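# Lift the bone from the tray onto the table

## Task

Remove the bone from the tray and set it down on the table next to the tray, while the apple, the ball and the root all stay inside the tray.

## Robot and tools

Robot: two arms, left_arm and right_arm, each with six revolute joints and a two-finger gripper. Each carries a wrist camera: cam_left_wrist and cam_right_wrist, both 672x504 pixels.

Frames: the scene frame has its origin at table-top height halfway between the nominal arm bases, +x pointing out across the table, +z up, and left_arm on the +y side (image left/right does not follow these names). Calibrated bases in the scene frame: left_arm at (+0.028, +0.274, 0) m, quat_wxyz (+1.000, 0, 0, -0.008); right_arm at (-0.011, -0.241, 0) m, quat_wxyz (+1.000, 0, 0, +0.019). Each base's up is its own +z. Hand positions, orientations and wrist camera poses are reported in that arm's own base frame and may be off by a few centimetres, worse at long reach. A gripper's fingers point along its +z and close along its y; end_effector_position sits between the pads, just behind the tips.

A command row is always 14 plain numbers: left_arm first, then right_arm, seven each, even if only one arm is meant to move. Per arm the order is shoulder, elbow, waist, wrist pitch, wrist yaw, wrist roll, opening. The six joint numbers are absolute target angles in radians, in the same form as the Joint positions line. Allowed ranges: shoulder 0.000 to 3.142, elbow 0.000 to 3.142, waist -2.618 to 3.054, wrist pitch -1.571 to 1.571, wrist yaw -1.571 to 1.571, wrist roll -2.094 to 2.094. Real stops may differ by up to 0.059 rad; a target beyond a stop is clipped (a 'joint sent to its limit' line may appear), and targets too far out are rejected. Opening runs -1 (shut, 0 mm) to +1 (wide, about 87 mm); roughly 69 mm at +0.5, 43 at 0, 18 at -0.5. To keep a gripper unchanged, repeat its current command; writing 0 is a real command for half-open.

Tools:
- execute_actions(actions, cameras): actions is a list of actions; each action is a table of up to 15 rows, one row per 1/30 s step, with the last row held to fill 15 steps. An empty list just reports state and all images.
- move(target, speed, blend, opening_speed, blocking, cameras): target is one 14-number row or a list of up to 15 rows, each an absolute joint goal. All joints travel in step, so grippers follow curves and nothing avoids obstacles or the other arm. speed is the peak rad/s of the joint with the longest travel, 0.01 to 2, default 0.5 (one value or one per target). blend, in rad, rounds corners at intermediate targets (0 stops at each). opening_speed (at least 0.2 per second on the -1..+1 scale) ramps the fingers. Finger values of later rows are applied only after the arms halt at that row. blocking=false returns early; a new move then takes over from where the old path is.
- wait(seconds 0 to 10, cameras): lets time pass while commands are held; a running move continues.
- stop(cameras): brakes a running move.
- zoom_image(camera, region): region [x0, y0, x1, y1] in pixels of that camera's latest image, at most 504 by 504; only cam_left_wrist or cam_right_wrist.
- finished_scene(scene): ends the current scene, given its number; irreversible. The goal must hold with the robot released.

Motion limits: each step a joint's target may lead its measured angle by at most 0.202 rad (waist), 0.258 (shoulder), 0.3 (elbow), 0.573 (wrist pitch), 0.522 (wrist yaw and roll). If targets would shift a gripper over 200 mm, that arm's targets are pulled back. Far goals thus need several actions; resend unfinished parts. Friction, gear play and load can leave joints short or past target.

Results: Joint positions and Joint velocities give per arm the six joints in the order above (rad, rad/s) plus gripper position 0 (closed) to 1 (open). Joint targets shows what joints are currently driven toward; send those again to hold still. Tool commands shows current gripper commands. grip_measured uses the -1..+1 command scale; readings may be off about 1 mm. Joint torques (N m, same order, own weight included) are noisy; the first three wrap at ±28. 'joint command not followed' means the clearance check altered targets. The move line reports done, off_target (resting with a joint over 0.035 rad from target), moving, held or fault, plus limits=held and the worst joint per arm. Done does not prove no contact. Move and wait results carry no per-step readings.

Gripping: after the pads touch, command about 0.04 below the grip_measured reading for a firm hold; less difference grips lighter. Close gently; fast closing presses harder.

Avoid: dropping the bone or releasing it while it moves, knocking the apple, ball or root out of the tray, pushing anything off the table, fast impacts, strong presses, and any collision between the two arms (can end the scene). Expect occasional tugs on held parts. Motors heat when holding loads, reaching far or pushing against limits: a MOTOR HOT line appears at 75 °C, at 90 °C that arm folds and goes idle, at 100 °C it goes limp. Smooth, low-effort motions are preferred.

Each tool is called after ">>>" as name(argument=value, ...), one argument or row to a line, values as JSON.

## Session

>>> execute_actions(
  actions=[],
)

Scene clock: 0.00 s.
left_arm: end_effector_position=(+0.3928, +0.0192, +0.0774) grip_measured=+0.975 end_effector_quat_wxyz=(+0.621, -0.062, +0.779, +0.055) | right_arm: end_effector_position=(+0.3786, -0.0022, +0.0586) grip_measured=+1.000 end_effector_quat_wxyz=(+0.600, +0.021, +0.798, -0.049)
Joint names: [shoulder, elbow, waist, wrist pitch, wrist yaw, wrist roll]
Joint positions: left_arm=[1.543 0.363 -0.036 0.952 -0.199 -0.037 0.988] | right_arm=[1.541 0.318 0.076 0.941 0.176 -0.004 1]
Joint velocities: within noise
Joint torques (N m): no reading
Heat: left arm: 31 °C; right arm: 31 °C.
Joint targets: left_arm=[1.535 0.372 -0.036 0.961 -0.199 -0.037] | right_arm=[1.537 0.323 0.076 0.941 0.176 -0.004]
Tool commands: left_gripper/opening=+1.0 right_gripper/opening=+1.0

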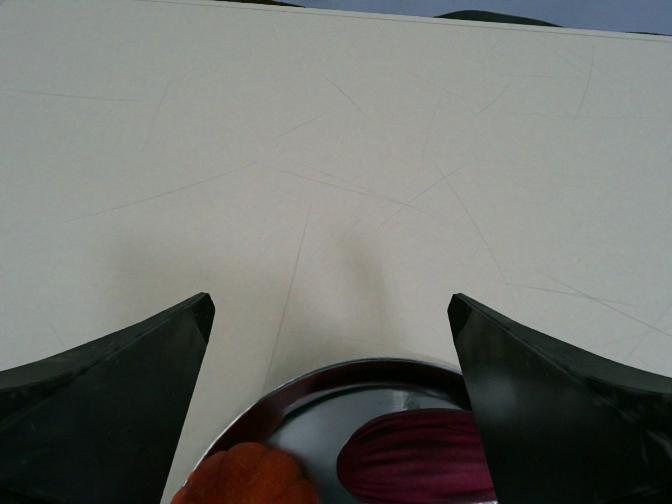

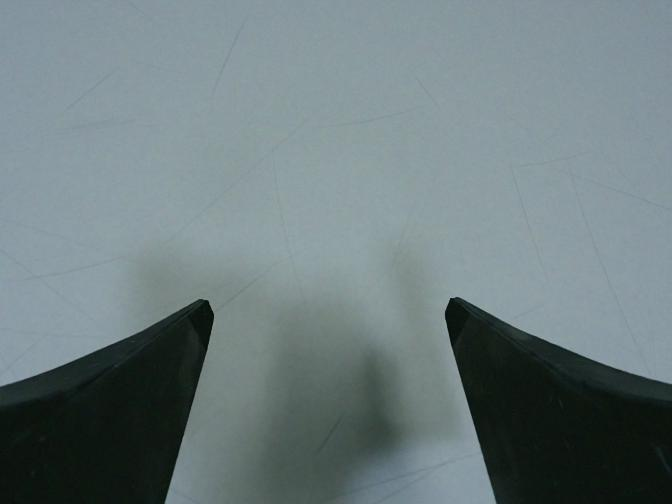

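>>> move(
  target=[0.9, 0.95, -0.036, -0.65, 0, 0, 1, 1.537, 0.323, 0.076, 0.941, 0.176, -0.004, 1],
  speed=1.0,
  cameras=["cam_left_wrist"],
)

Scene clock: 26.63 s.
left_arm: end_effector_position=(+0.2837, -0.0082, +0.2105) grip_measured=+0.975 end_effector_quat_wxyz=(+0.469, +0.008, +0.883, -0.005) | right_arm: end_effector_position=(+0.3786, -0.0022, +0.0586) grip_measured=+1.000 end_effector_quat_wxyz=(+0.600, +0.021, +0.798, -0.049)
Joint positions: left_arm=[0.903 0.919 -0.036 -0.611 -0.013 -0.01 0.988] | right_arm=[1.541 0.318 0.076 0.941 0.176 -0.004 1]
Joint torques (N m): left_arm=[-1.66 11.3 -0.01 1.38 0.26 0.05] | right_arm=[-6.22 6.17 0.09 2.02 0.11 -0.03]
Joint targets: left_arm=[0.901 0.949 -0.036 -0.650 0.000 0.000] | right_arm=[1.537 0.323 0.076 0.941 0.176 -0.004]
move: off_target (left_arm); left_arm: the wrist pitch is farthest, 0.039 rad from its target
camera_calibration:
cam_left_wrist: T_world_to_cam=[[-0.019562, -0.999768, -0.00901595, 0.000847527], [-0.994318, 0.0203975, -0.104478, 0.325327], [0.104637, 0.00692093, -0.994486, 0.321704], [0, 0, 0, 1]]
Images, in order: cam_left_wrist.

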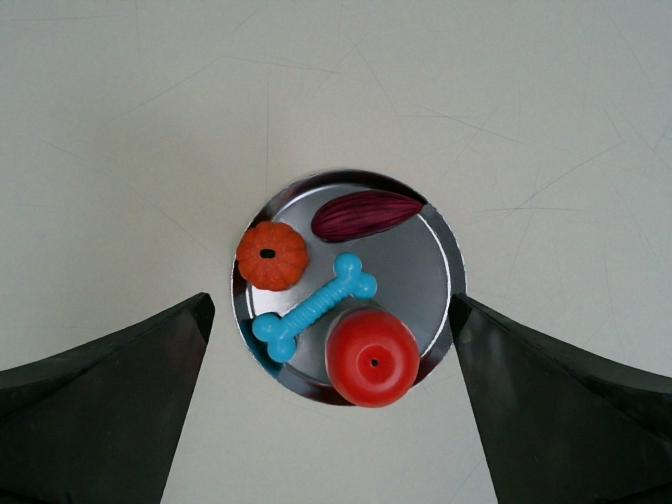

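>>> zoom_image(
  camera="cam_left_wrist",
  region=[180, 150, 516, 450],
)

>>> zoom_image(
  camera="cam_left_wrist",
  region=[0, 250, 260, 504],
)

Scaled by 1.500 from the camera's 672x504 image, which has a finer 960x720 frame.

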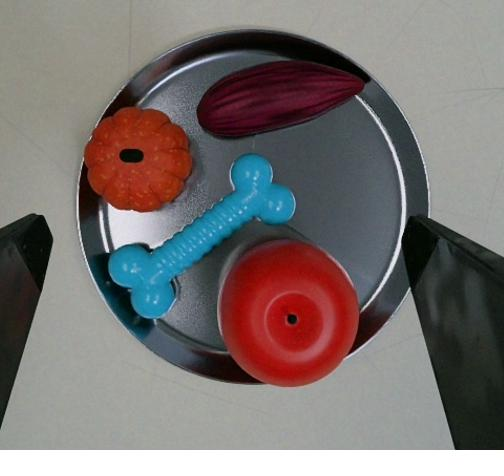

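Scaled by 1.938 from the camera's 672x504 image, which has a finer 960x720 frame.

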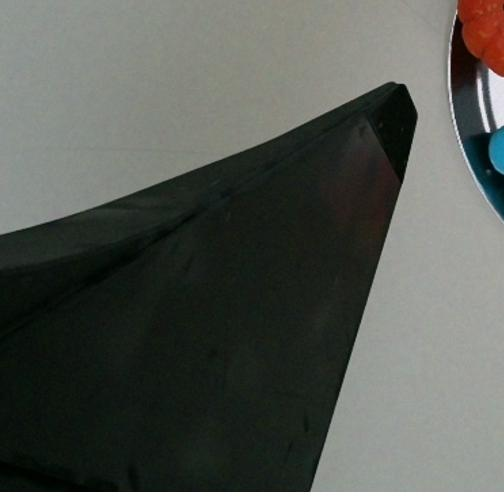

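>>> move(
  target=[1.696, 1.61, 0.087, -1.46, 0, -2.09, -0.2, 0.5, 0.52, 0.95, 0.35, 0, 0, 1],
  speed=1.2,
)

Scene clock: 107.27 s.
left_arm: end_effector_position=(+0.3291, -0.0097, +0.1586) grip_measured=-0.200 end_effector_quat_wxyz=(-0.011, +0.880, -0.476, +0.006) | right_arm: end_effector_position=(+0.1636, +0.2246, +0.3577) grip_measured=+1.000 end_effector_quat_wxyz=(+0.743, -0.249, +0.494, +0.376)
Joint positions: left_arm=[1.691 1.581 0.075 -1.438 -0.012 -2.075 0.4] | right_arm=[0.491 0.496 0.95 0.394 0.014 -0.004 1]
Joint torques (N m): left_arm=[-5.97 9.91 0.76 0.09 0.18 -0.15] | right_arm=[0.95 9.77 0.62 1.16 -0.06 -0.01]
Heat: left arm: 40 °C; right arm: 37 °C.
Joint targets: left_arm=[1.696 1.611 0.083 -1.460 0.000 -2.085] | right_arm=[0.487 0.520 0.956 0.350 0.000 0.000]
joint sent to its limit (left arm) — the wrist roll, lower limit.
move: off_target (right_arm); right_arm: the wrist pitch is farthest, 0.044 rad from its target
camera_calibration:
cam_left_wrist: T_world_to_cam=[[0.841174, 0.540412, 0.0195308, -0.273066], [0.335731, -0.55021, 0.764561, -0.21599], [0.423925, -0.636572, -0.644255, 0.0985531], [0, 0, 0, 1]]
cam_right_wrist: T_world_to_cam=[[0.803683, -0.595045, -0.00388664, 0.00467446], [-0.269742, -0.358483, -0.893716, 0.467841], [0.530408, 0.719313, -0.448615, 0.055907], [0, 0, 0, 1]]

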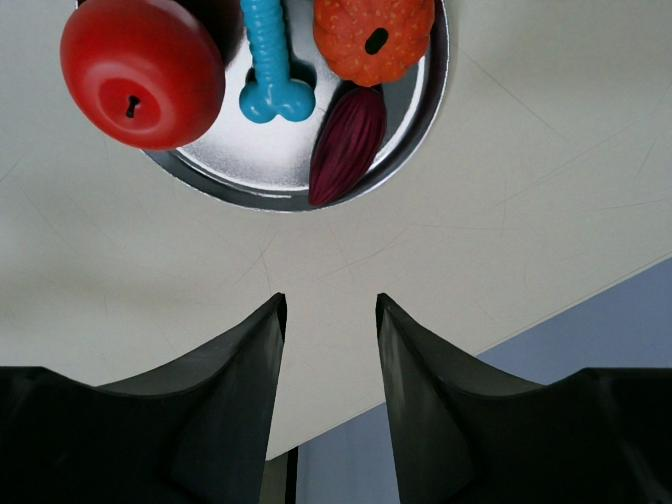

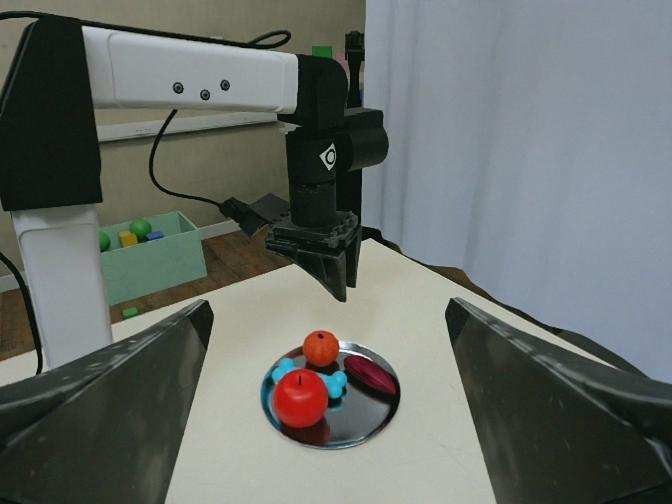

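>>> move(
  target=[1.468, 1.148, 0.212, -1.224, 0, -2.0, -0.2, 0.487, 0.52, 0.956, 0.35, 0, 0, 1],
  speed=0.8,
)

Scene clock: 133.20 s.
left_arm: end_effector_position=(+0.2665, +0.0225, +0.1031) grip_measured=-0.200 end_effector_quat_wxyz=(-0.002, +0.897, -0.441, -0.007) | right_arm: end_effector_position=(+0.1637, +0.2246, +0.3577) grip_measured=+1.000 end_effector_quat_wxyz=(+0.743, -0.249, +0.494, +0.376)
Joint positions: left_arm=[1.489 1.156 0.218 -1.246 -0.012 -2.01 0.4] | right_arm=[0.491 0.496 0.95 0.394 0.014 -0.004 1]
Joint torques (N m): left_arm=[-6.75 5.93 0.68 0.49 0.18 0.06] | right_arm=[0.87 9.68 0.68 1.16 -0.03 -0.01]
Joint targets: left_arm=[1.468 1.148 0.225 -1.224 0.000 -2.000] | right_arm=[0.487 0.520 0.956 0.350 0.000 0.000]
move: off_target (right_arm); right_arm: the wrist pitch is farthest, 0.044 rad from its target
camera_calibration:
cam_left_wrist: T_world_to_cam=[[0.797025, 0.603887, -0.00848206, -0.223462], [0.400695, -0.518235, 0.755564, -0.151887], [0.451879, -0.605602, -0.65502, 0.10271], [0, 0, 0, 1]]
cam_right_wrist: T_world_to_cam=[[0.803682, -0.595046, -0.00388021, 0.00467259], [-0.26994, -0.35876, -0.893545, 0.467801], [0.530309, 0.719174, -0.448956, 0.0560144], [0, 0, 0, 1]]

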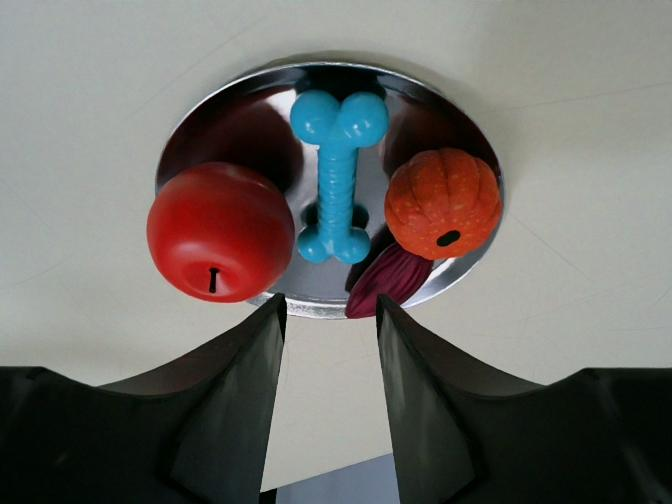

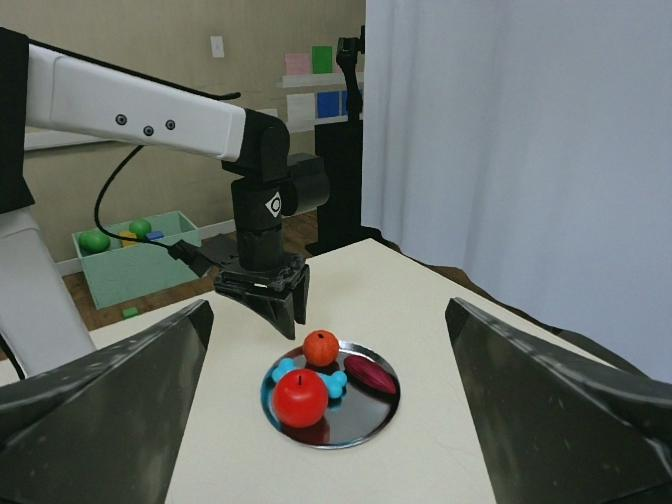

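>>> move(
  target=[1.561, 0.948, 0.207, -0.96, 0.01, -1.99, -0.3, 0.487, 0.52, 0.956, 0.35, 0, 0, 1],
  speed=0.6,
)

Scene clock: 147.23 s.
left_arm: end_effector_position=(+0.2672, +0.0210, +0.0373) grip_measured=-0.300 end_effector_quat_wxyz=(+0.004, +0.895, -0.446, -0.008) | right_arm: end_effector_position=(+0.1637, +0.2246, +0.3577) grip_measured=+1.000 end_effector_quat_wxyz=(+0.743, -0.249, +0.494, +0.376)
Joint positions: left_arm=[1.56 0.953 0.218 -0.982 -0.004 -2 0.35] | right_arm=[0.491 0.496 0.95 0.394 0.014 -0.004 1]
Joint torques (N m): left_arm=[-4.89 5.9 -0.62 0.46 0.2 0.04] | right_arm=[0.88 9.74 0.62 1.17 -0.06 -0.01]
Joint targets: left_arm=[1.562 0.948 0.207 -0.960 0.010 -1.990] | right_arm=[0.487 0.520 0.956 0.350 0.000 0.000]
move: off_target (right_arm); right_arm: the wrist pitch is farthest, 0.044 rad from its target
camera_calibration:
cam_left_wrist: T_world_to_cam=[[0.803039, 0.595591, -0.0199878, -0.224712], [0.40052, -0.51458, 0.75815, -0.103392], [0.441262, -0.616829, -0.651774, 0.0612881], [0, 0, 0, 1]]
cam_right_wrist: T_world_to_cam=[[0.803682, -0.595046, -0.00388021, 0.00467259], [-0.26994, -0.35876, -0.893545, 0.467801], [0.530309, 0.719174, -0.448956, 0.0560144], [0, 0, 0, 1]]

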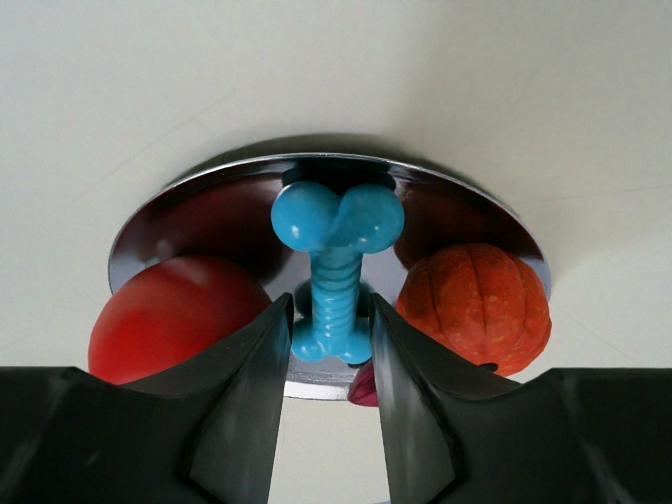

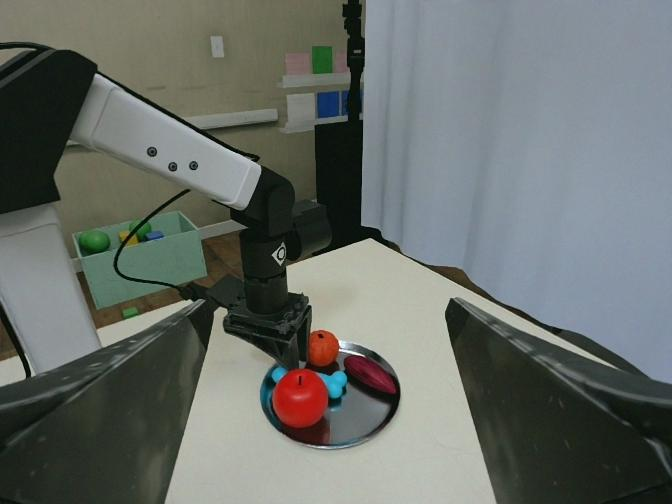

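>>> zoom_image(
  camera="cam_right_wrist",
  region=[210, 240, 420, 460],
)

Scaled by 2.291 from the camera's 672x504 image, which has a finer 960x720 frame.

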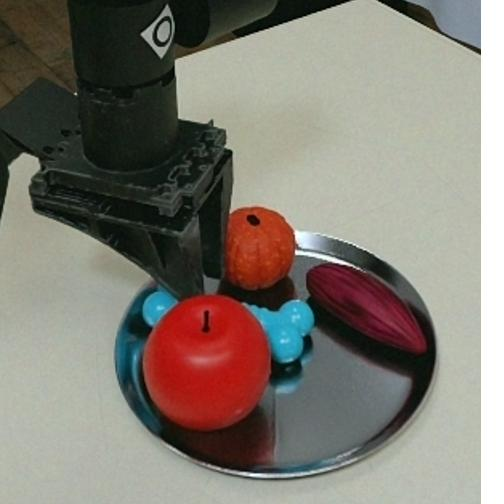

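>>> move(
  target=[1.607, 0.911, 0.182, -0.873, 0.01, -1.99, -0.3, 0.487, 0.52, 0.956, 0.35, 0, 0, 1],
  speed=0.4,
  cameras=["cam_left_wrist"],
)

Scene clock: 166.33 s.
left_arm: end_effector_position=(+0.2739, +0.0147, +0.0199) grip_measured=-0.300 end_effector_quat_wxyz=(+0.001, +0.889, -0.458, -0.003) | right_arm: end_effector_position=(+0.1637, +0.2246, +0.3577) grip_measured=+1.000 end_effector_quat_wxyz=(+0.743, -0.249, +0.494, +0.376)
Joint positions: left_arm=[1.601 0.919 0.19 -0.896 -0.003 -2 0.35] | right_arm=[0.491 0.496 0.95 0.394 0.014 -0.004 1]
Joint torques (N m): left_arm=[-4.74 5.37 -0.43 0.53 0.2 0.03] | right_arm=[0.91 9.66 0.64 1.17 -0.06 0]
Joint targets: left_arm=[1.607 0.911 0.182 -0.873 0.010 -1.990] | right_arm=[0.487 0.520 0.956 0.350 0.000 0.000]
move: off_target (right_arm); right_arm: the wrist pitch is farthest, 0.044 rad from its target
camera_calibration:
cam_left_wrist: T_world_to_cam=[[0.819341, 0.573224, -0.00971052, -0.231069], [0.37758, -0.526795, 0.761525, -0.0897444], [0.431409, -0.627615, -0.648063, 0.0459383], [0, 0, 0, 1]]
Images, in order: cam_left_wrist.

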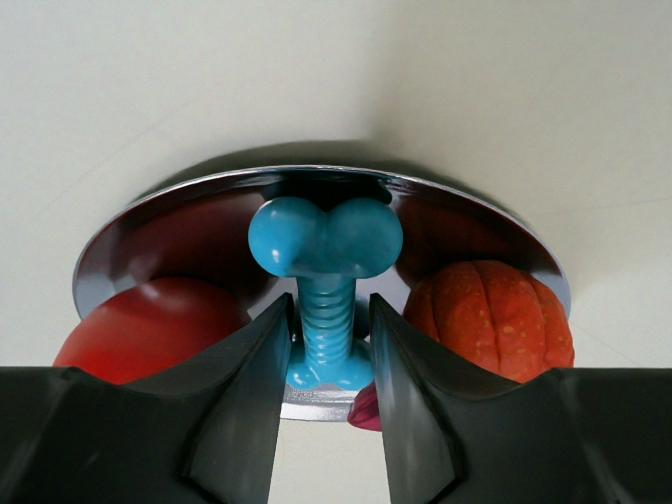

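>>> move(
  target=[
    [1.616, 0.897, 0.182, -0.851, 0.01, -1.99, -0.3, 0.487, 0.52, 0.956, 0.35, 0, 0, 1],
    [1.616, 0.897, 0.182, -0.851, 0.01, -1.99, -0.65, 0.487, 0.52, 0.956, 0.35, 0, 0, 1],
  ],
  speed=0.3,
  opening_speed=0.5,
  cameras=["cam_left_wrist"],
)

Scene clock: 173.50 s.
left_arm: end_effector_position=(+0.2740, +0.0141, +0.0150) grip_measured=-0.516 end_effector_quat_wxyz=(+0.001, +0.888, -0.460, -0.003) | right_arm: end_effector_position=(+0.1637, +0.2246, +0.3577) grip_measured=+1.000 end_effector_quat_wxyz=(+0.743, -0.249, +0.494, +0.376)
Joint positions: left_arm=[1.609 0.906 0.188 -0.873 -0.002 -1.998 0.242] | right_arm=[0.491 0.496 0.95 0.394 0.014 -0.004 1]
Joint torques (N m): left_arm=[-4.72 5.38 -0.46 0.47 0.21 0.02] | right_arm=[0.85 9.69 0.68 1.16 -0.06 -0.01]
Joint targets: left_arm=[1.615 0.897 0.180 -0.851 0.010 -1.990] | right_arm=[0.487 0.520 0.956 0.350 0.000 0.000]
move: off_target (right_arm); right_arm: the wrist pitch is farthest, 0.044 rad from its target
camera_calibration:
cam_left_wrist: T_world_to_cam=[[0.821102, 0.570712, -0.00889402, -0.231217], [0.374751, -0.527283, 0.762584, -0.0856158], [0.430526, -0.629493, -0.646828, 0.0426107], [0, 0, 0, 1]]
Images, in order: cam_left_wrist.

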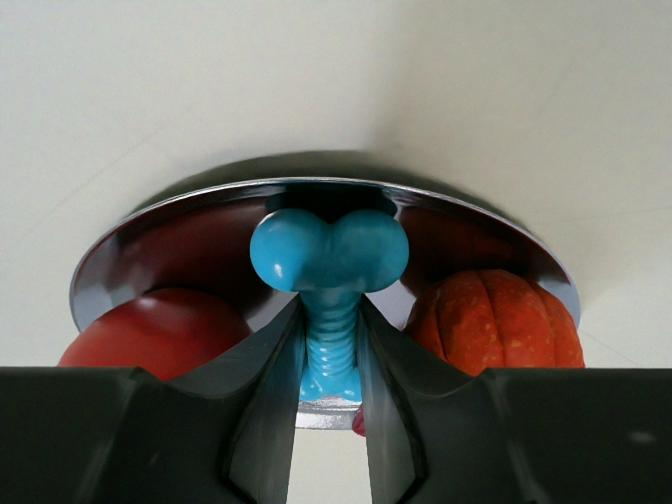

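>>> move(
  target=[
    [1.507, 1.145, 0.182, -1.2, 0.01, -1.99, -0.65, 0.487, 0.52, 0.956, 0.35, 0, 0, 1],
    [1.507, 1.145, 0.74, -1.2, 0.01, -1.99, -0.65, 0.487, 0.52, 0.956, 0.35, 0, 0, 1],
  ],
  speed=[0.4, 0.7],
  blend=0.06,
)

Scene clock: 194.00 s.
left_arm: end_effector_position=(+0.2251, +0.1525, +0.0845) grip_measured=-0.516 end_effector_quat_wxyz=(+0.009, +0.979, -0.202, -0.006) | right_arm: end_effector_position=(+0.1637, +0.2246, +0.3577) grip_measured=+1.000 end_effector_quat_wxyz=(+0.743, -0.249, +0.494, +0.376)
Joint positions: left_arm=[1.527 1.116 0.736 -1.18 0.001 -1.998 0.242] | right_arm=[0.491 0.496 0.95 0.394 0.014 -0.004 1]
Joint torques (N m): left_arm=[-6.91 9.66 0.4 0.03 0.16 0.03] | right_arm=[0.85 9.74 0.69 1.16 -0.06 -0.01]
Heat: left arm: 35 °C; right arm: 41 °C.
Joint targets: left_arm=[1.507 1.145 0.739 -1.200 0.010 -1.990] | right_arm=[0.487 0.520 0.956 0.350 0.000 0.000]
move: off_target (right_arm); right_arm: the wrist pitch is farthest, 0.044 rad from its target
camera_calibration:
cam_left_wrist: T_world_to_cam=[[0.404029, 0.91442, -0.0244154, -0.226737], [0.601658, -0.245543, 0.760077, -0.141059], [0.689034, -0.321783, -0.649375, 0.090847], [0, 0, 0, 1]]
cam_right_wrist: T_world_to_cam=[[0.803682, -0.595046, -0.00388021, 0.00467259], [-0.26994, -0.35876, -0.893545, 0.467801], [0.530309, 0.719174, -0.448956, 0.0560144], [0, 0, 0, 1]]

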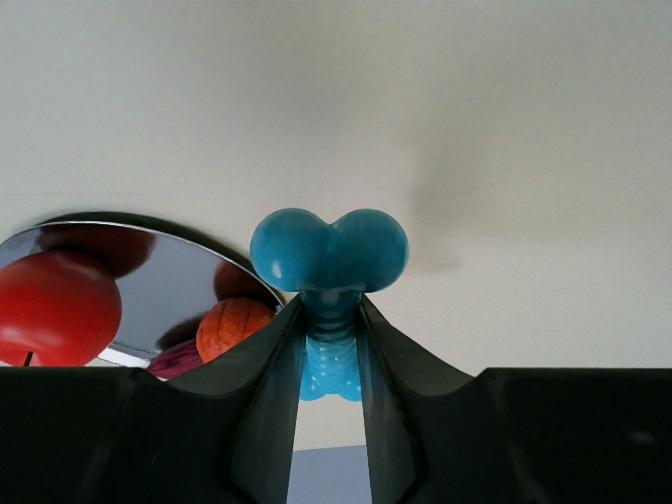

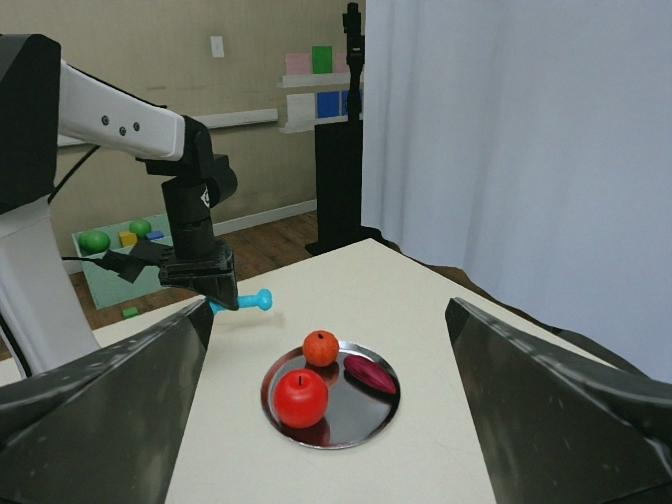

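>>> move(
  target=[1.616, 0.897, 0.74, -0.851, 0.01, -1.99, -0.65, 0.487, 0.52, 0.956, 0.35, 0, 0, 1],
  speed=0.35,
)

Scene clock: 200.77 s.
left_arm: end_effector_position=(+0.2216, +0.1496, +0.0141) grip_measured=-0.516 end_effector_quat_wxyz=(+0.015, +0.979, -0.202, -0.009) | right_arm: end_effector_position=(+0.1637, +0.2246, +0.3577) grip_measured=+1.000 end_effector_quat_wxyz=(+0.743, -0.249, +0.494, +0.376)
Joint positions: left_arm=[1.612 0.906 0.738 -0.9 0.002 -1.997 0.242] | right_arm=[0.491 0.496 0.95 0.394 0.014 -0.004 1]
Joint torques (N m): left_arm=[-4.93 5.33 0.38 0.75 0.15 0.04] | right_arm=[0.91 9.68 0.66 1.16 -0.05 0]
Joint targets: left_arm=[1.616 0.898 0.742 -0.851 0.010 -1.990] | right_arm=[0.487 0.520 0.956 0.350 0.000 0.000]
move: off_target (left_arm, right_arm); left_arm: the wrist pitch is farthest, 0.049 rad from its target; right_arm: the wrist pitch is farthest, 0.044 rad from its target
camera_calibration:
cam_left_wrist: T_world_to_cam=[[0.402983, 0.914412, -0.0381499, -0.223979], [0.609413, -0.237003, 0.756601, -0.089135], [0.682804, -0.328146, -0.652763, 0.0489951], [0, 0, 0, 1]]
cam_right_wrist: T_world_to_cam=[[0.803682, -0.595046, -0.00388021, 0.00467259], [-0.26994, -0.35876, -0.893545, 0.467801], [0.530309, 0.719174, -0.448956, 0.0560144], [0, 0, 0, 1]]

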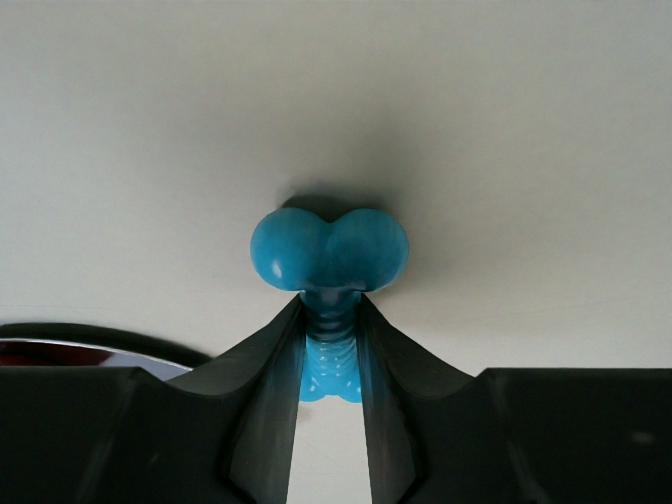

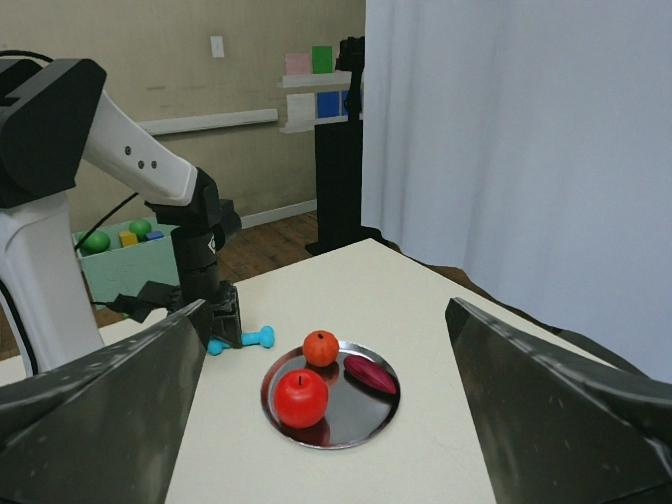

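>>> zoom_image(
  camera="cam_right_wrist",
  region=[190, 270, 300, 380],
)

Scaled by 4.582 from the camera's 672x504 image, which has a finer 960x720 frame.

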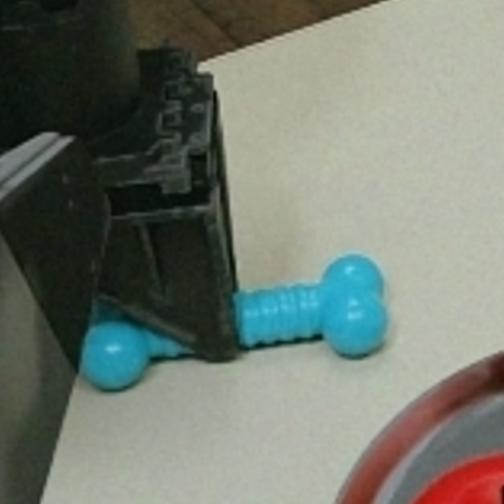

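>>> move(
  target=[
    [1.616, 0.897, 0.74, -0.87, 0.01, -1.99, -0.2, 0.487, 0.52, 0.956, 0.35, 0, 0, 1],
    [1.507, 1.145, 0.74, -1.22, 0.01, -1.99, -0.2, 0.487, 0.52, 0.956, 0.35, 0, 0, 1],
  ],
  speed=[0.3, 0.6],
  opening_speed=0.5,
)

Scene clock: 209.80 s.
left_arm: end_effector_position=(+0.2224, +0.1504, +0.0866) grip_measured=-0.200 end_effector_quat_wxyz=(+0.013, +0.979, -0.202, -0.008) | right_arm: end_effector_position=(+0.1637, +0.2246, +0.3577) grip_measured=+1.000 end_effector_quat_wxyz=(+0.743, -0.249, +0.494, +0.376)
Joint positions: left_arm=[1.523 1.12 0.738 -1.199 0.002 -1.997 0.4] | right_arm=[0.491 0.496 0.95 0.394 0.014 -0.004 1]
Joint torques (N m): left_arm=[-6.32 9.22 0.34 0.02 0.13 0] | right_arm=[0.9 9.7 0.65 1.16 -0.06 0]
Joint targets: left_arm=[1.507 1.145 0.740 -1.220 0.010 -1.990] | right_arm=[0.487 0.520 0.956 0.350 0.000 0.000]
move: off_target (right_arm); right_arm: the wrist pitch is farthest, 0.044 rad from its target
camera_calibration:
cam_left_wrist: T_world_to_cam=[[0.403097, 0.914516, -0.0342502, -0.22265], [0.60702, -0.239178, 0.75784, -0.143606], [0.684865, -0.326274, -0.651541, 0.0951703], [0, 0, 0, 1]]
cam_right_wrist: T_world_to_cam=[[0.803682, -0.595046, -0.00388021, 0.00467259], [-0.26994, -0.35876, -0.893545, 0.467801], [0.530309, 0.719174, -0.448956, 0.0560144], [0, 0, 0, 1]]

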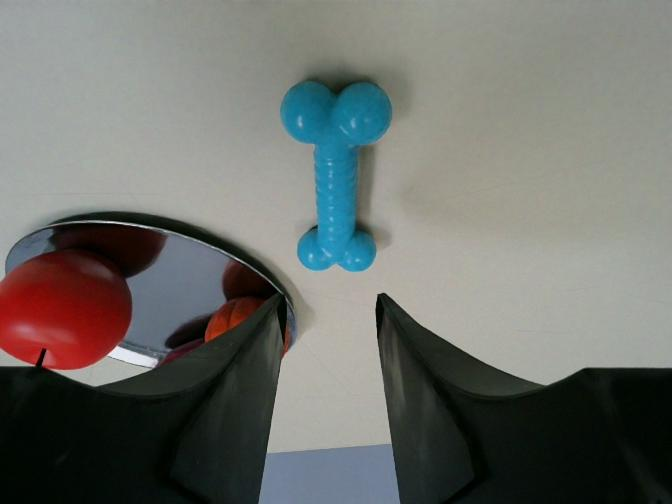

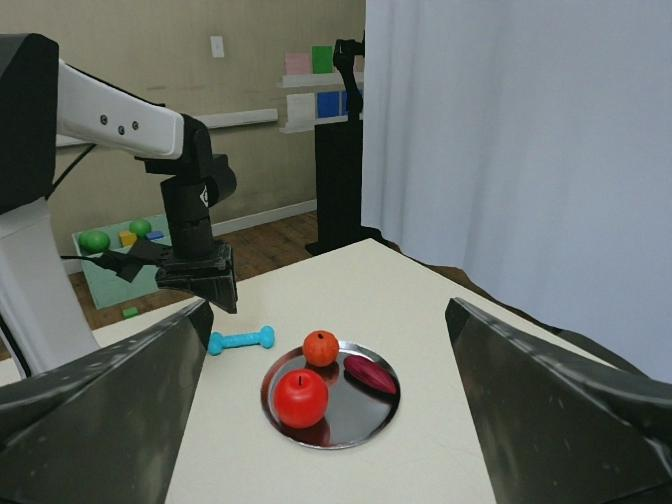

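>>> finished_scene(
  scene=1,
)

The scene is finished: the task was done.


## Next scene

The same job, from a new start.

>>> execute_actions(
  actions=[],
)

Scene clock: 0.00 s.
left_arm: end_effector_position=(+0.1477, +0.2272, +0.1190) grip_measured=+0.975 end_effector_quat_wxyz=(-0.006, -0.579, +0.815, -0.001) | right_arm: end_effector_position=(+0.1092, +0.2495, +0.1316) grip_measured=+1.000 end_effector_quat_wxyz=(+0.095, -0.638, +0.764, +0.016)
Joint names: [shoulder, elbow, waist, wrist pitch, wrist yaw, wrist roll]
Joint positions: left_arm=[1.733 1.469 1.024 -1.319 -0.003 -0.21 0.988] | right_arm=[1.554 1.338 1.228 -1.175 0.068 -0.171 1]
Joint velocities: within noise
Joint torques (N m): no reading
Heat: left arm: 27 °C; right arm: 29 °C.
Joint targets: left_arm=[1.722 1.480 1.024 -1.317 -0.003 -0.210] | right_arm=[1.548 1.345 1.228 -1.174 0.068 -0.170]
Tool commands: left_gripper/opening=+1.0 right_gripper/opening=+1.0
camera_calibration:
cam_left_wrist: T_world_to_cam=[[0.941252, -0.337531, -0.0108484, -0.0594404], [-0.206323, -0.600197, 0.772783, 0.0959823], [-0.26735, -0.725145, -0.634577, 0.421713], [0, 0, 0, 1]] pos_world=[0.188497, 0.343349, 0.192791]
cam_right_wrist: T_world_to_cam=[[0.97751, -0.185888, 0.0996027, -0.0723624], [-0.206016, -0.740744, 0.639418, 0.146623], [-0.04508, -0.645557, -0.76238, 0.410156], [0, 0, 0, 1]] pos_world=[0.119432, 0.359938, 0.226149]

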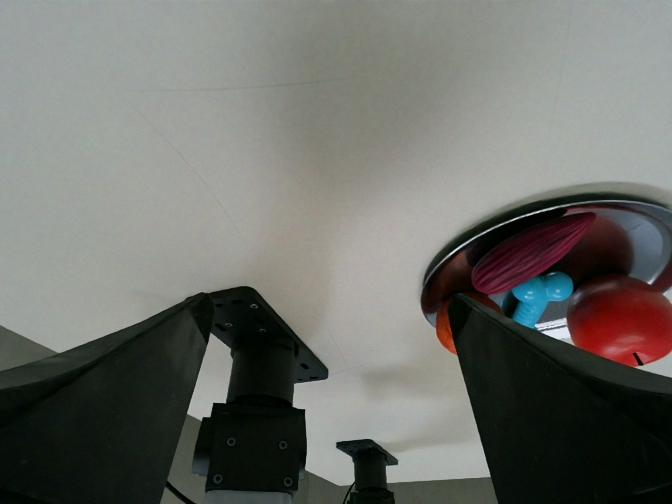

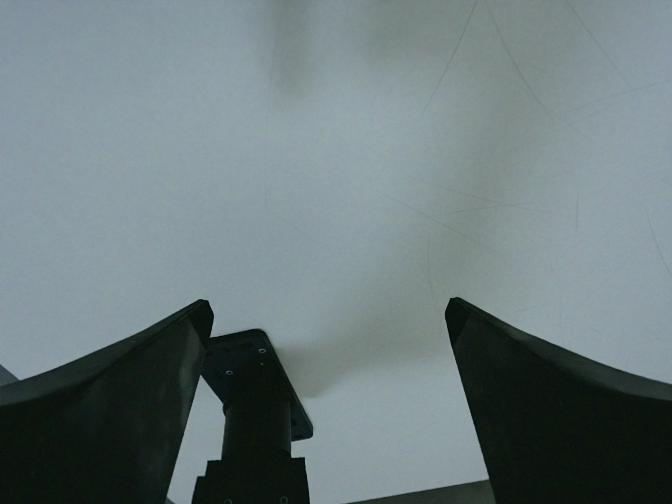

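>>> move(
  target=[0.9, 0.95, 0.12, -0.65, 0, 0, 1, 0.5, 0.52, 0.95, 0.35, 0, 0, 1],
  speed=1.2,
)

Scene clock: 9.30 s.
left_arm: end_effector_position=(+0.2695, +0.0330, +0.2106) grip_measured=+0.975 end_effector_quat_wxyz=(+0.444, -0.059, +0.894, +0.026) | right_arm: end_effector_position=(+0.1645, +0.2237, +0.3559) grip_measured=+1.000 end_effector_quat_wxyz=(+0.734, -0.259, +0.511, +0.366)
Joint positions: left_arm=[0.905 0.961 0.121 -0.706 -0.003 -0.009 0.988] | right_arm=[0.491 0.537 0.949 0.305 0.016 -0.012 1]
Joint torques (N m): left_arm=[-1.8 7.01 -0.53 2.35 0.15 0.06] | right_arm=[0.88 6 -0.44 2.27 -0.1 0.08]
Joint targets: left_arm=[0.899 0.951 0.113 -0.650 0.000 0.000] | right_arm=[0.487 0.520 0.944 0.350 0.000 0.000]
move: off_target (left_arm, right_arm); left_arm: the wrist pitch is farthest, 0.056 rad from its target; right_arm: the wrist pitch is farthest, 0.045 rad from its target
camera_calibration:
cam_left_wrist: T_world_to_cam=[[0.127974, -0.991766, -0.00471653, 0.00082514], [-0.990592, -0.127587, -0.0494876, 0.302676], [0.0484784, 0.0110053, -0.998764, 0.338895], [0, 0, 0, 1]]
cam_right_wrist: T_world_to_cam=[[0.799441, -0.600732, 0.00389267, 0.00262121], [-0.292352, -0.394699, -0.871059, 0.469856], [0.524809, 0.695222, -0.491164, 0.0767127], [0, 0, 0, 1]]

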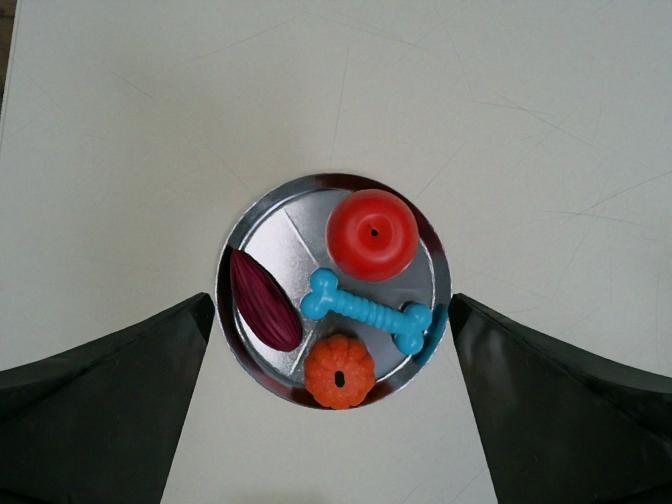

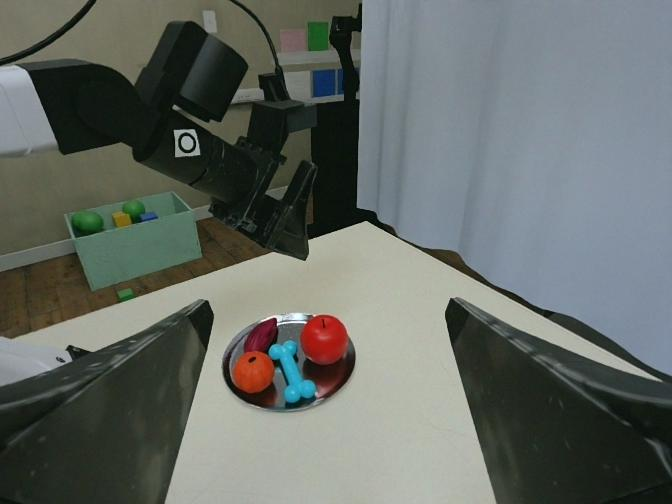

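>>> move(
  target=[1.478, 1.155, -0.155, -1.25, 0.0, 1.67, -0.27, 0.487, 0.52, 0.944, 0.35, 0, 0, 1],
  speed=1.2,
)

Scene clock: 26.30 s.
left_arm: end_effector_position=(+0.2504, +0.0050, +0.0992) grip_measured=-0.270 end_effector_quat_wxyz=(-0.004, +0.786, +0.618, -0.002) | right_arm: end_effector_position=(+0.1644, +0.2237, +0.3561) grip_measured=+1.000 end_effector_quat_wxyz=(+0.734, -0.259, +0.511, +0.366)
Joint positions: left_arm=[1.474 1.123 -0.149 -1.229 -0.003 1.66 0.365] | right_arm=[0.491 0.537 0.949 0.305 0.016 -0.012 1]
Joint torques (N m): left_arm=[-4.19 9.91 -0.25 0.06 0.2 0.04] | right_arm=[0.91 5.96 -0.36 2.26 -0.07 0.07]
Joint targets: left_arm=[1.479 1.154 -0.156 -1.250 0.000 1.670] | right_arm=[0.487 0.520 0.944 0.350 0.000 0.000]
move: off_target (right_arm); right_arm: the wrist pitch is farthest, 0.045 rad from its target
camera_calibration:
cam_left_wrist: T_world_to_cam=[[-0.969677, 0.244372, 0.00284851, 0.2429], [0.158972, 0.621868, 0.766817, -0.0978335], [0.185617, 0.744017, -0.64186, 0.155493], [0, 0, 0, 1]]
cam_right_wrist: T_world_to_cam=[[0.799654, -0.600448, 0.00400699, 0.00254731], [-0.29173, -0.39433, -0.871434, 0.469953], [0.524831, 0.695677, -0.490497, 0.0764946], [0, 0, 0, 1]]

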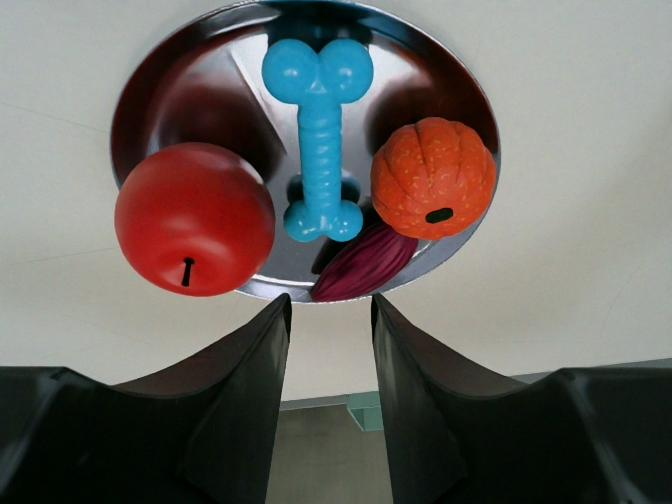

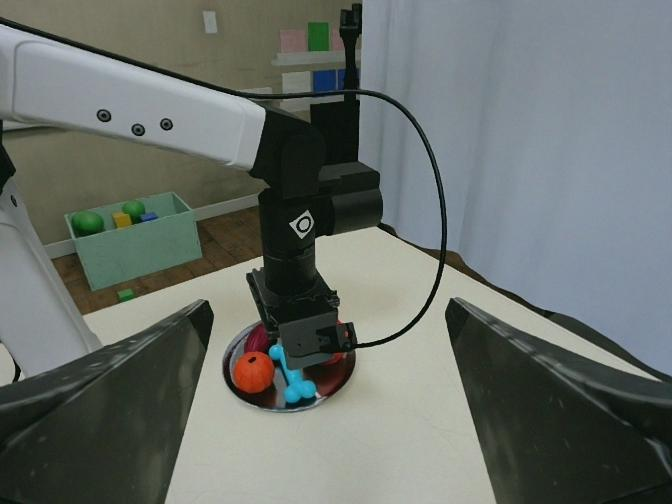

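>>> move(
  target=[
    [1.537, 0.968, -0.180, -1.003, 0.0, 1.645, -0.27, 0.487, 0.52, 0.944, 0.35, 0, 0, 1],
    [1.590, 0.874, -0.180, -0.856, 0.0, 1.645, -0.27, 0.487, 0.52, 0.944, 0.35, 0, 0, 1],
  ],
  speed=[0.6, 0.4],
  blend=0.05,
  cameras=["cam_left_wrist"],
)

Scene clock: 45.40 s.
left_arm: end_effector_position=(+0.2517, +0.0021, +0.0155) grip_measured=-0.270 end_effector_quat_wxyz=(-0.008, +0.787, +0.617, -0.005) | right_arm: end_effector_position=(+0.1644, +0.2237, +0.3562) grip_measured=+1.000 end_effector_quat_wxyz=(+0.734, -0.259, +0.510, +0.366)
Joint positions: left_arm=[1.584 0.881 -0.16 -0.886 -0.003 1.653 0.365] | right_arm=[0.491 0.537 0.949 0.306 0.016 -0.012 1]
Joint torques (N m): left_arm=[-4.62 5.31 -0.51 0.57 0.24 -0.13] | right_arm=[0.91 6.02 -0.35 2.25 -0.09 0.09]
Joint targets: left_arm=[1.589 0.874 -0.168 -0.856 0.000 1.645] | right_arm=[0.487 0.520 0.944 0.350 0.000 0.000]
move: off_target (right_arm); right_arm: the wrist pitch is farthest, 0.044 rad from its target
camera_calibration:
cam_left_wrist: T_world_to_cam=[[-0.968743, 0.247743, 0.012658, 0.244774], [0.168585, 0.620066, 0.766223, -0.0344831], [0.181977, 0.744407, -0.64245, 0.104577], [0, 0, 0, 1]]
Images, in order: cam_left_wrist.

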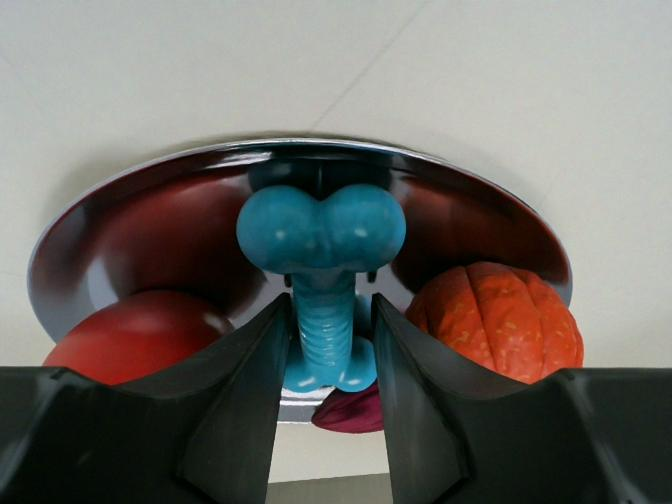

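>>> move(
  target=[
    [1.591, 0.872, -0.168, -0.843, 0.0, 1.645, -0.27, 0.487, 0.52, 0.944, 0.35, 0, 0, 1],
    [1.591, 0.872, -0.168, -0.843, 0.0, 1.645, -0.65, 0.487, 0.52, 0.944, 0.35, 0, 0, 1],
  ],
  speed=0.3,
  opening_speed=0.5,
  cameras=["cam_left_wrist"],
)

Scene clock: 59.53 s.
left_arm: end_effector_position=(+0.2560, +0.0014, +0.0155) grip_measured=-0.514 end_effector_quat_wxyz=(-0.001, +0.787, +0.617, +0.001) | right_arm: end_effector_position=(+0.1644, +0.2237, +0.3562) grip_measured=+1.000 end_effector_quat_wxyz=(+0.734, -0.259, +0.510, +0.366)
Joint positions: left_arm=[1.584 0.881 -0.16 -0.868 -0.003 1.652 0.243] | right_arm=[0.491 0.537 0.949 0.306 0.016 -0.012 1]
Joint torques (N m): left_arm=[-4.56 5.33 -0.51 0.58 0.23 -0.14] | right_arm=[0.9 6.02 -0.34 2.26 -0.07 0.07]
Heat: left arm: 30 °C; right arm: 34 °C.
Joint targets: left_arm=[1.591 0.872 -0.168 -0.843 0.000 1.645] | right_arm=[0.487 0.520 0.944 0.350 0.000 0.000]
move: off_target (right_arm); right_arm: the wrist pitch is farthest, 0.044 rad from its target
camera_calibration:
cam_left_wrist: T_world_to_cam=[[-0.969094, 0.246645, -0.00482128, 0.249446], [0.154586, 0.622384, 0.767295, -0.0312308], [0.19225, 0.742836, -0.641276, 0.101676], [0, 0, 0, 1]]
Images, in order: cam_left_wrist.

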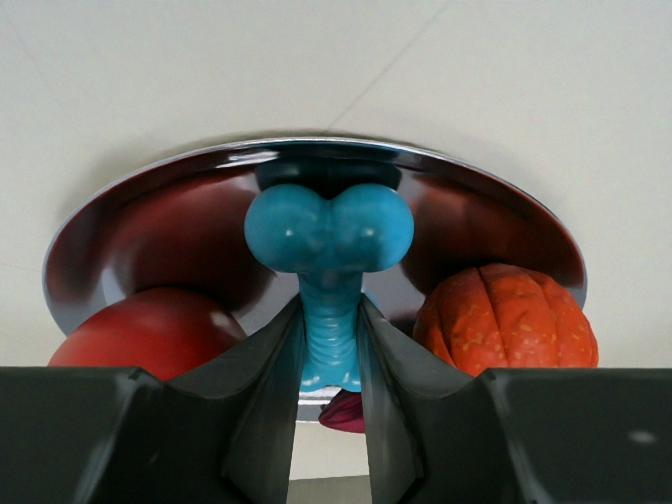

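>>> move(
  target=[
    [1.480, 1.130, -0.168, -1.195, 0.0, 1.645, -0.65, 0.487, 0.52, 0.3, 0.35, 0, 0, 1],
    [1.480, 1.130, -0.775, -1.195, 0.0, 1.645, -0.65, 0.487, 0.52, 0.3, 0.35, 0, 0, 1],
  ],
  speed=[0.6, 0.7],
  blend=0.06,
)

Scene clock: 71.43 s.
left_arm: end_effector_position=(+0.2095, -0.1482, +0.0871) grip_measured=-0.514 end_effector_quat_wxyz=(-0.002, +0.938, +0.348, +0.000) | right_arm: end_effector_position=(+0.2656, +0.0810, +0.3562) grip_measured=+1.000 end_effector_quat_wxyz=(+0.812, -0.085, +0.566, +0.117)
Joint positions: left_arm=[1.501 1.1 -0.779 -1.173 -0.002 1.652 0.243] | right_arm=[0.491 0.537 0.306 0.306 0.013 -0.011 1]
Joint torques (N m): left_arm=[-6.8 9.87 -0.06 0.08 0.24 -0.14] | right_arm=[0.91 5.98 -0.42 2.26 -0.05 0.06]
Joint targets: left_arm=[1.480 1.131 -0.783 -1.195 0.000 1.645] | right_arm=[0.487 0.520 0.301 0.350 0.000 0.000]
move: off_target (right_arm); right_arm: the wrist pitch is farthest, 0.044 rad from its target
camera_calibration:
cam_left_wrist: T_world_to_cam=[[-0.645636, 0.763643, -0.00198334, 0.25026], [0.489777, 0.416081, 0.766156, -0.0865551], [0.585895, 0.493686, -0.642652, 0.148386], [0, 0, 0, 1]]
cam_right_wrist: T_world_to_cam=[[0.282843, -0.959157, 0.00420338, 0.00220839], [-0.469103, -0.142152, -0.871628, 0.470005], [0.836625, 0.244562, -0.49015, 0.0763759], [0, 0, 0, 1]]

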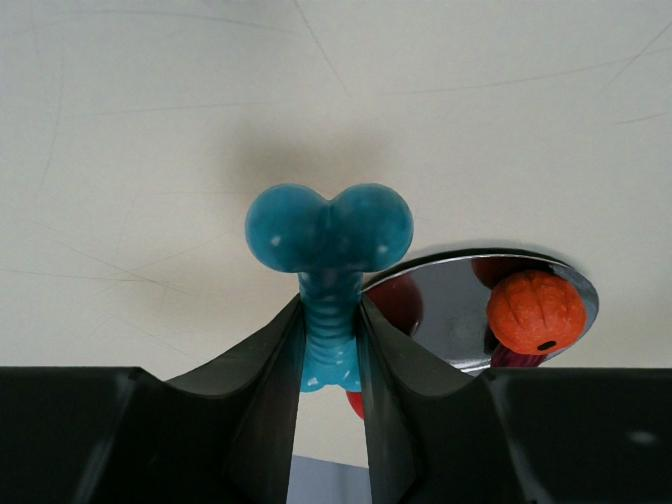

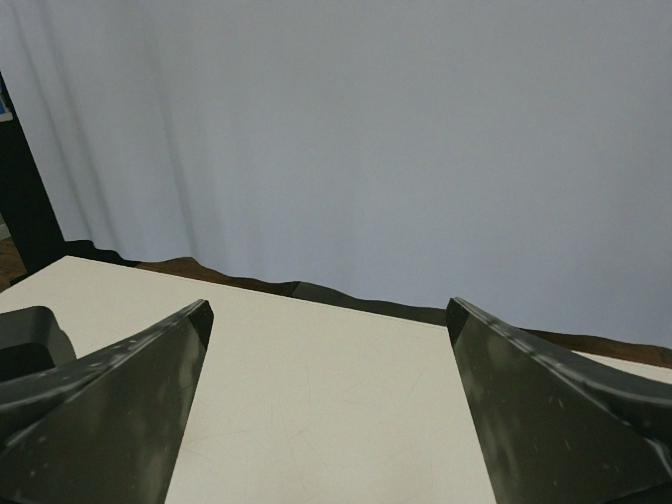

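>>> move(
  target=[1.591, 0.872, -0.783, -0.845, 0.0, 1.645, -0.65, 0.487, 0.52, 0.301, 0.35, 0, 0, 1],
  speed=0.35,
  cameras=["cam_left_wrist"],
)

Scene clock: 76.93 s.
left_arm: end_effector_position=(+0.2038, -0.1431, +0.0144) grip_measured=-0.514 end_effector_quat_wxyz=(-0.014, +0.938, +0.347, -0.005) | right_arm: end_effector_position=(+0.2656, +0.0810, +0.3562) grip_measured=+1.000 end_effector_quat_wxyz=(+0.812, -0.085, +0.566, +0.117)
Joint positions: left_arm=[1.587 0.88 -0.781 -0.893 -0.002 1.651 0.243] | right_arm=[0.491 0.537 0.306 0.306 0.013 -0.011 1]
Joint torques (N m): left_arm=[-4.62 5.38 -0.16 0.76 0.19 -0.14] | right_arm=[0.88 5.97 -0.38 2.27 -0.05 0.08]
Joint targets: left_arm=[1.591 0.872 -0.785 -0.845 0.000 1.645] | right_arm=[0.487 0.520 0.301 0.350 0.000 0.000]
move: off_target (left_arm, right_arm); left_arm: the wrist pitch is farthest, 0.048 rad from its target; right_arm: the wrist pitch is farthest, 0.044 rad from its target
camera_calibration:
cam_left_wrist: T_world_to_cam=[[-0.644546, 0.764179, 0.0243206, 0.241969], [0.504611, 0.401286, 0.76442, -0.0353077], [0.574394, 0.504976, -0.64426, 0.106475], [0, 0, 0, 1]]
Images, in order: cam_left_wrist.

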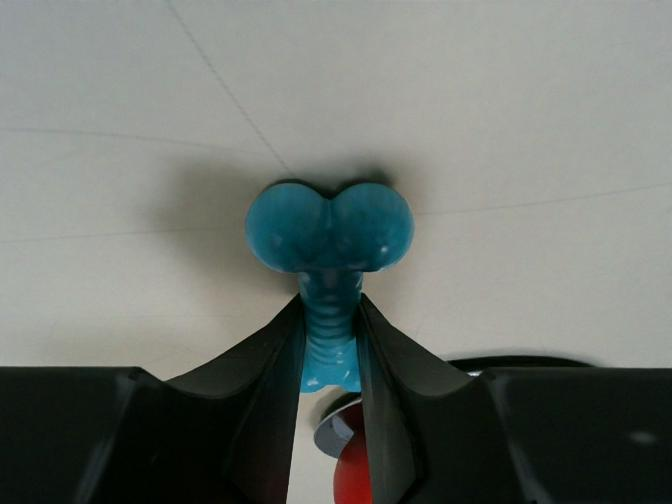

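>>> move(
  target=[
    [1.591, 0.872, -0.785, -0.865, 0.0, 1.645, -0.2, 0.487, 0.52, 0.301, 0.35, 0, 0, 1],
    [1.480, 1.130, -0.785, -1.21, 0.0, 1.645, -0.2, 0.487, 0.52, 0.301, 0.35, 0, 0, 1],
  ],
  speed=[0.3, 0.7],
  opening_speed=0.5,
  cameras=["cam_left_wrist"],
)

Scene clock: 83.03 s.
left_arm: end_effector_position=(+0.2079, -0.1467, +0.0900) grip_measured=-0.200 end_effector_quat_wxyz=(-0.003, +0.938, +0.348, +0.000) | right_arm: end_effector_position=(+0.2656, +0.0810, +0.3562) grip_measured=+1.000 end_effector_quat_wxyz=(+0.812, -0.085, +0.566, +0.117)
Joint positions: left_arm=[1.494 1.105 -0.779 -1.188 -0.002 1.651 0.4] | right_arm=[0.491 0.537 0.306 0.306 0.013 -0.011 1]
Joint torques (N m): left_arm=[-6.04 9.21 -0.23 0.04 0.18 -0.11] | right_arm=[0.87 5.98 -0.34 2.26 -0.04 0.07]
Joint targets: left_arm=[1.479 1.129 -0.783 -1.210 0.000 1.645] | right_arm=[0.487 0.520 0.301 0.350 0.000 0.000]
move: off_target (right_arm); right_arm: the wrist pitch is farthest, 0.044 rad from its target
camera_calibration:
cam_left_wrist: T_world_to_cam=[[-0.645928, 0.763398, 0.000611452, 0.247857], [0.491038, 0.414864, 0.766009, -0.0890849], [0.584516, 0.495087, -0.64283, 0.150913], [0, 0, 0, 1]]
Images, in order: cam_left_wrist.

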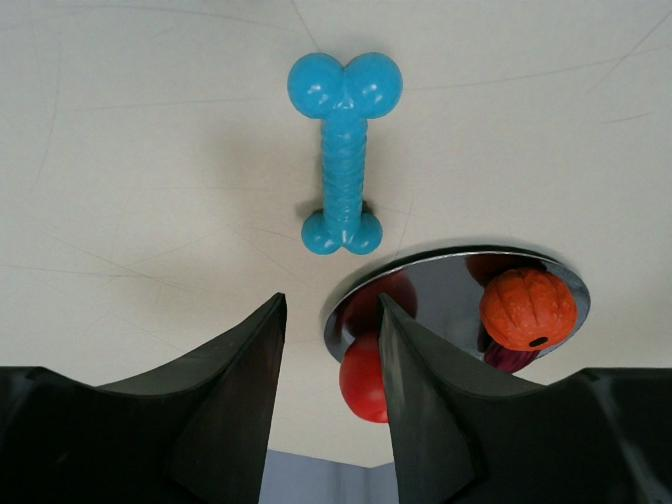

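Bone is on the table, clear of the tray; everything else remains in the tray.

>>> finished_scene(
  scene=2,
)

The scene is finished: the task was done.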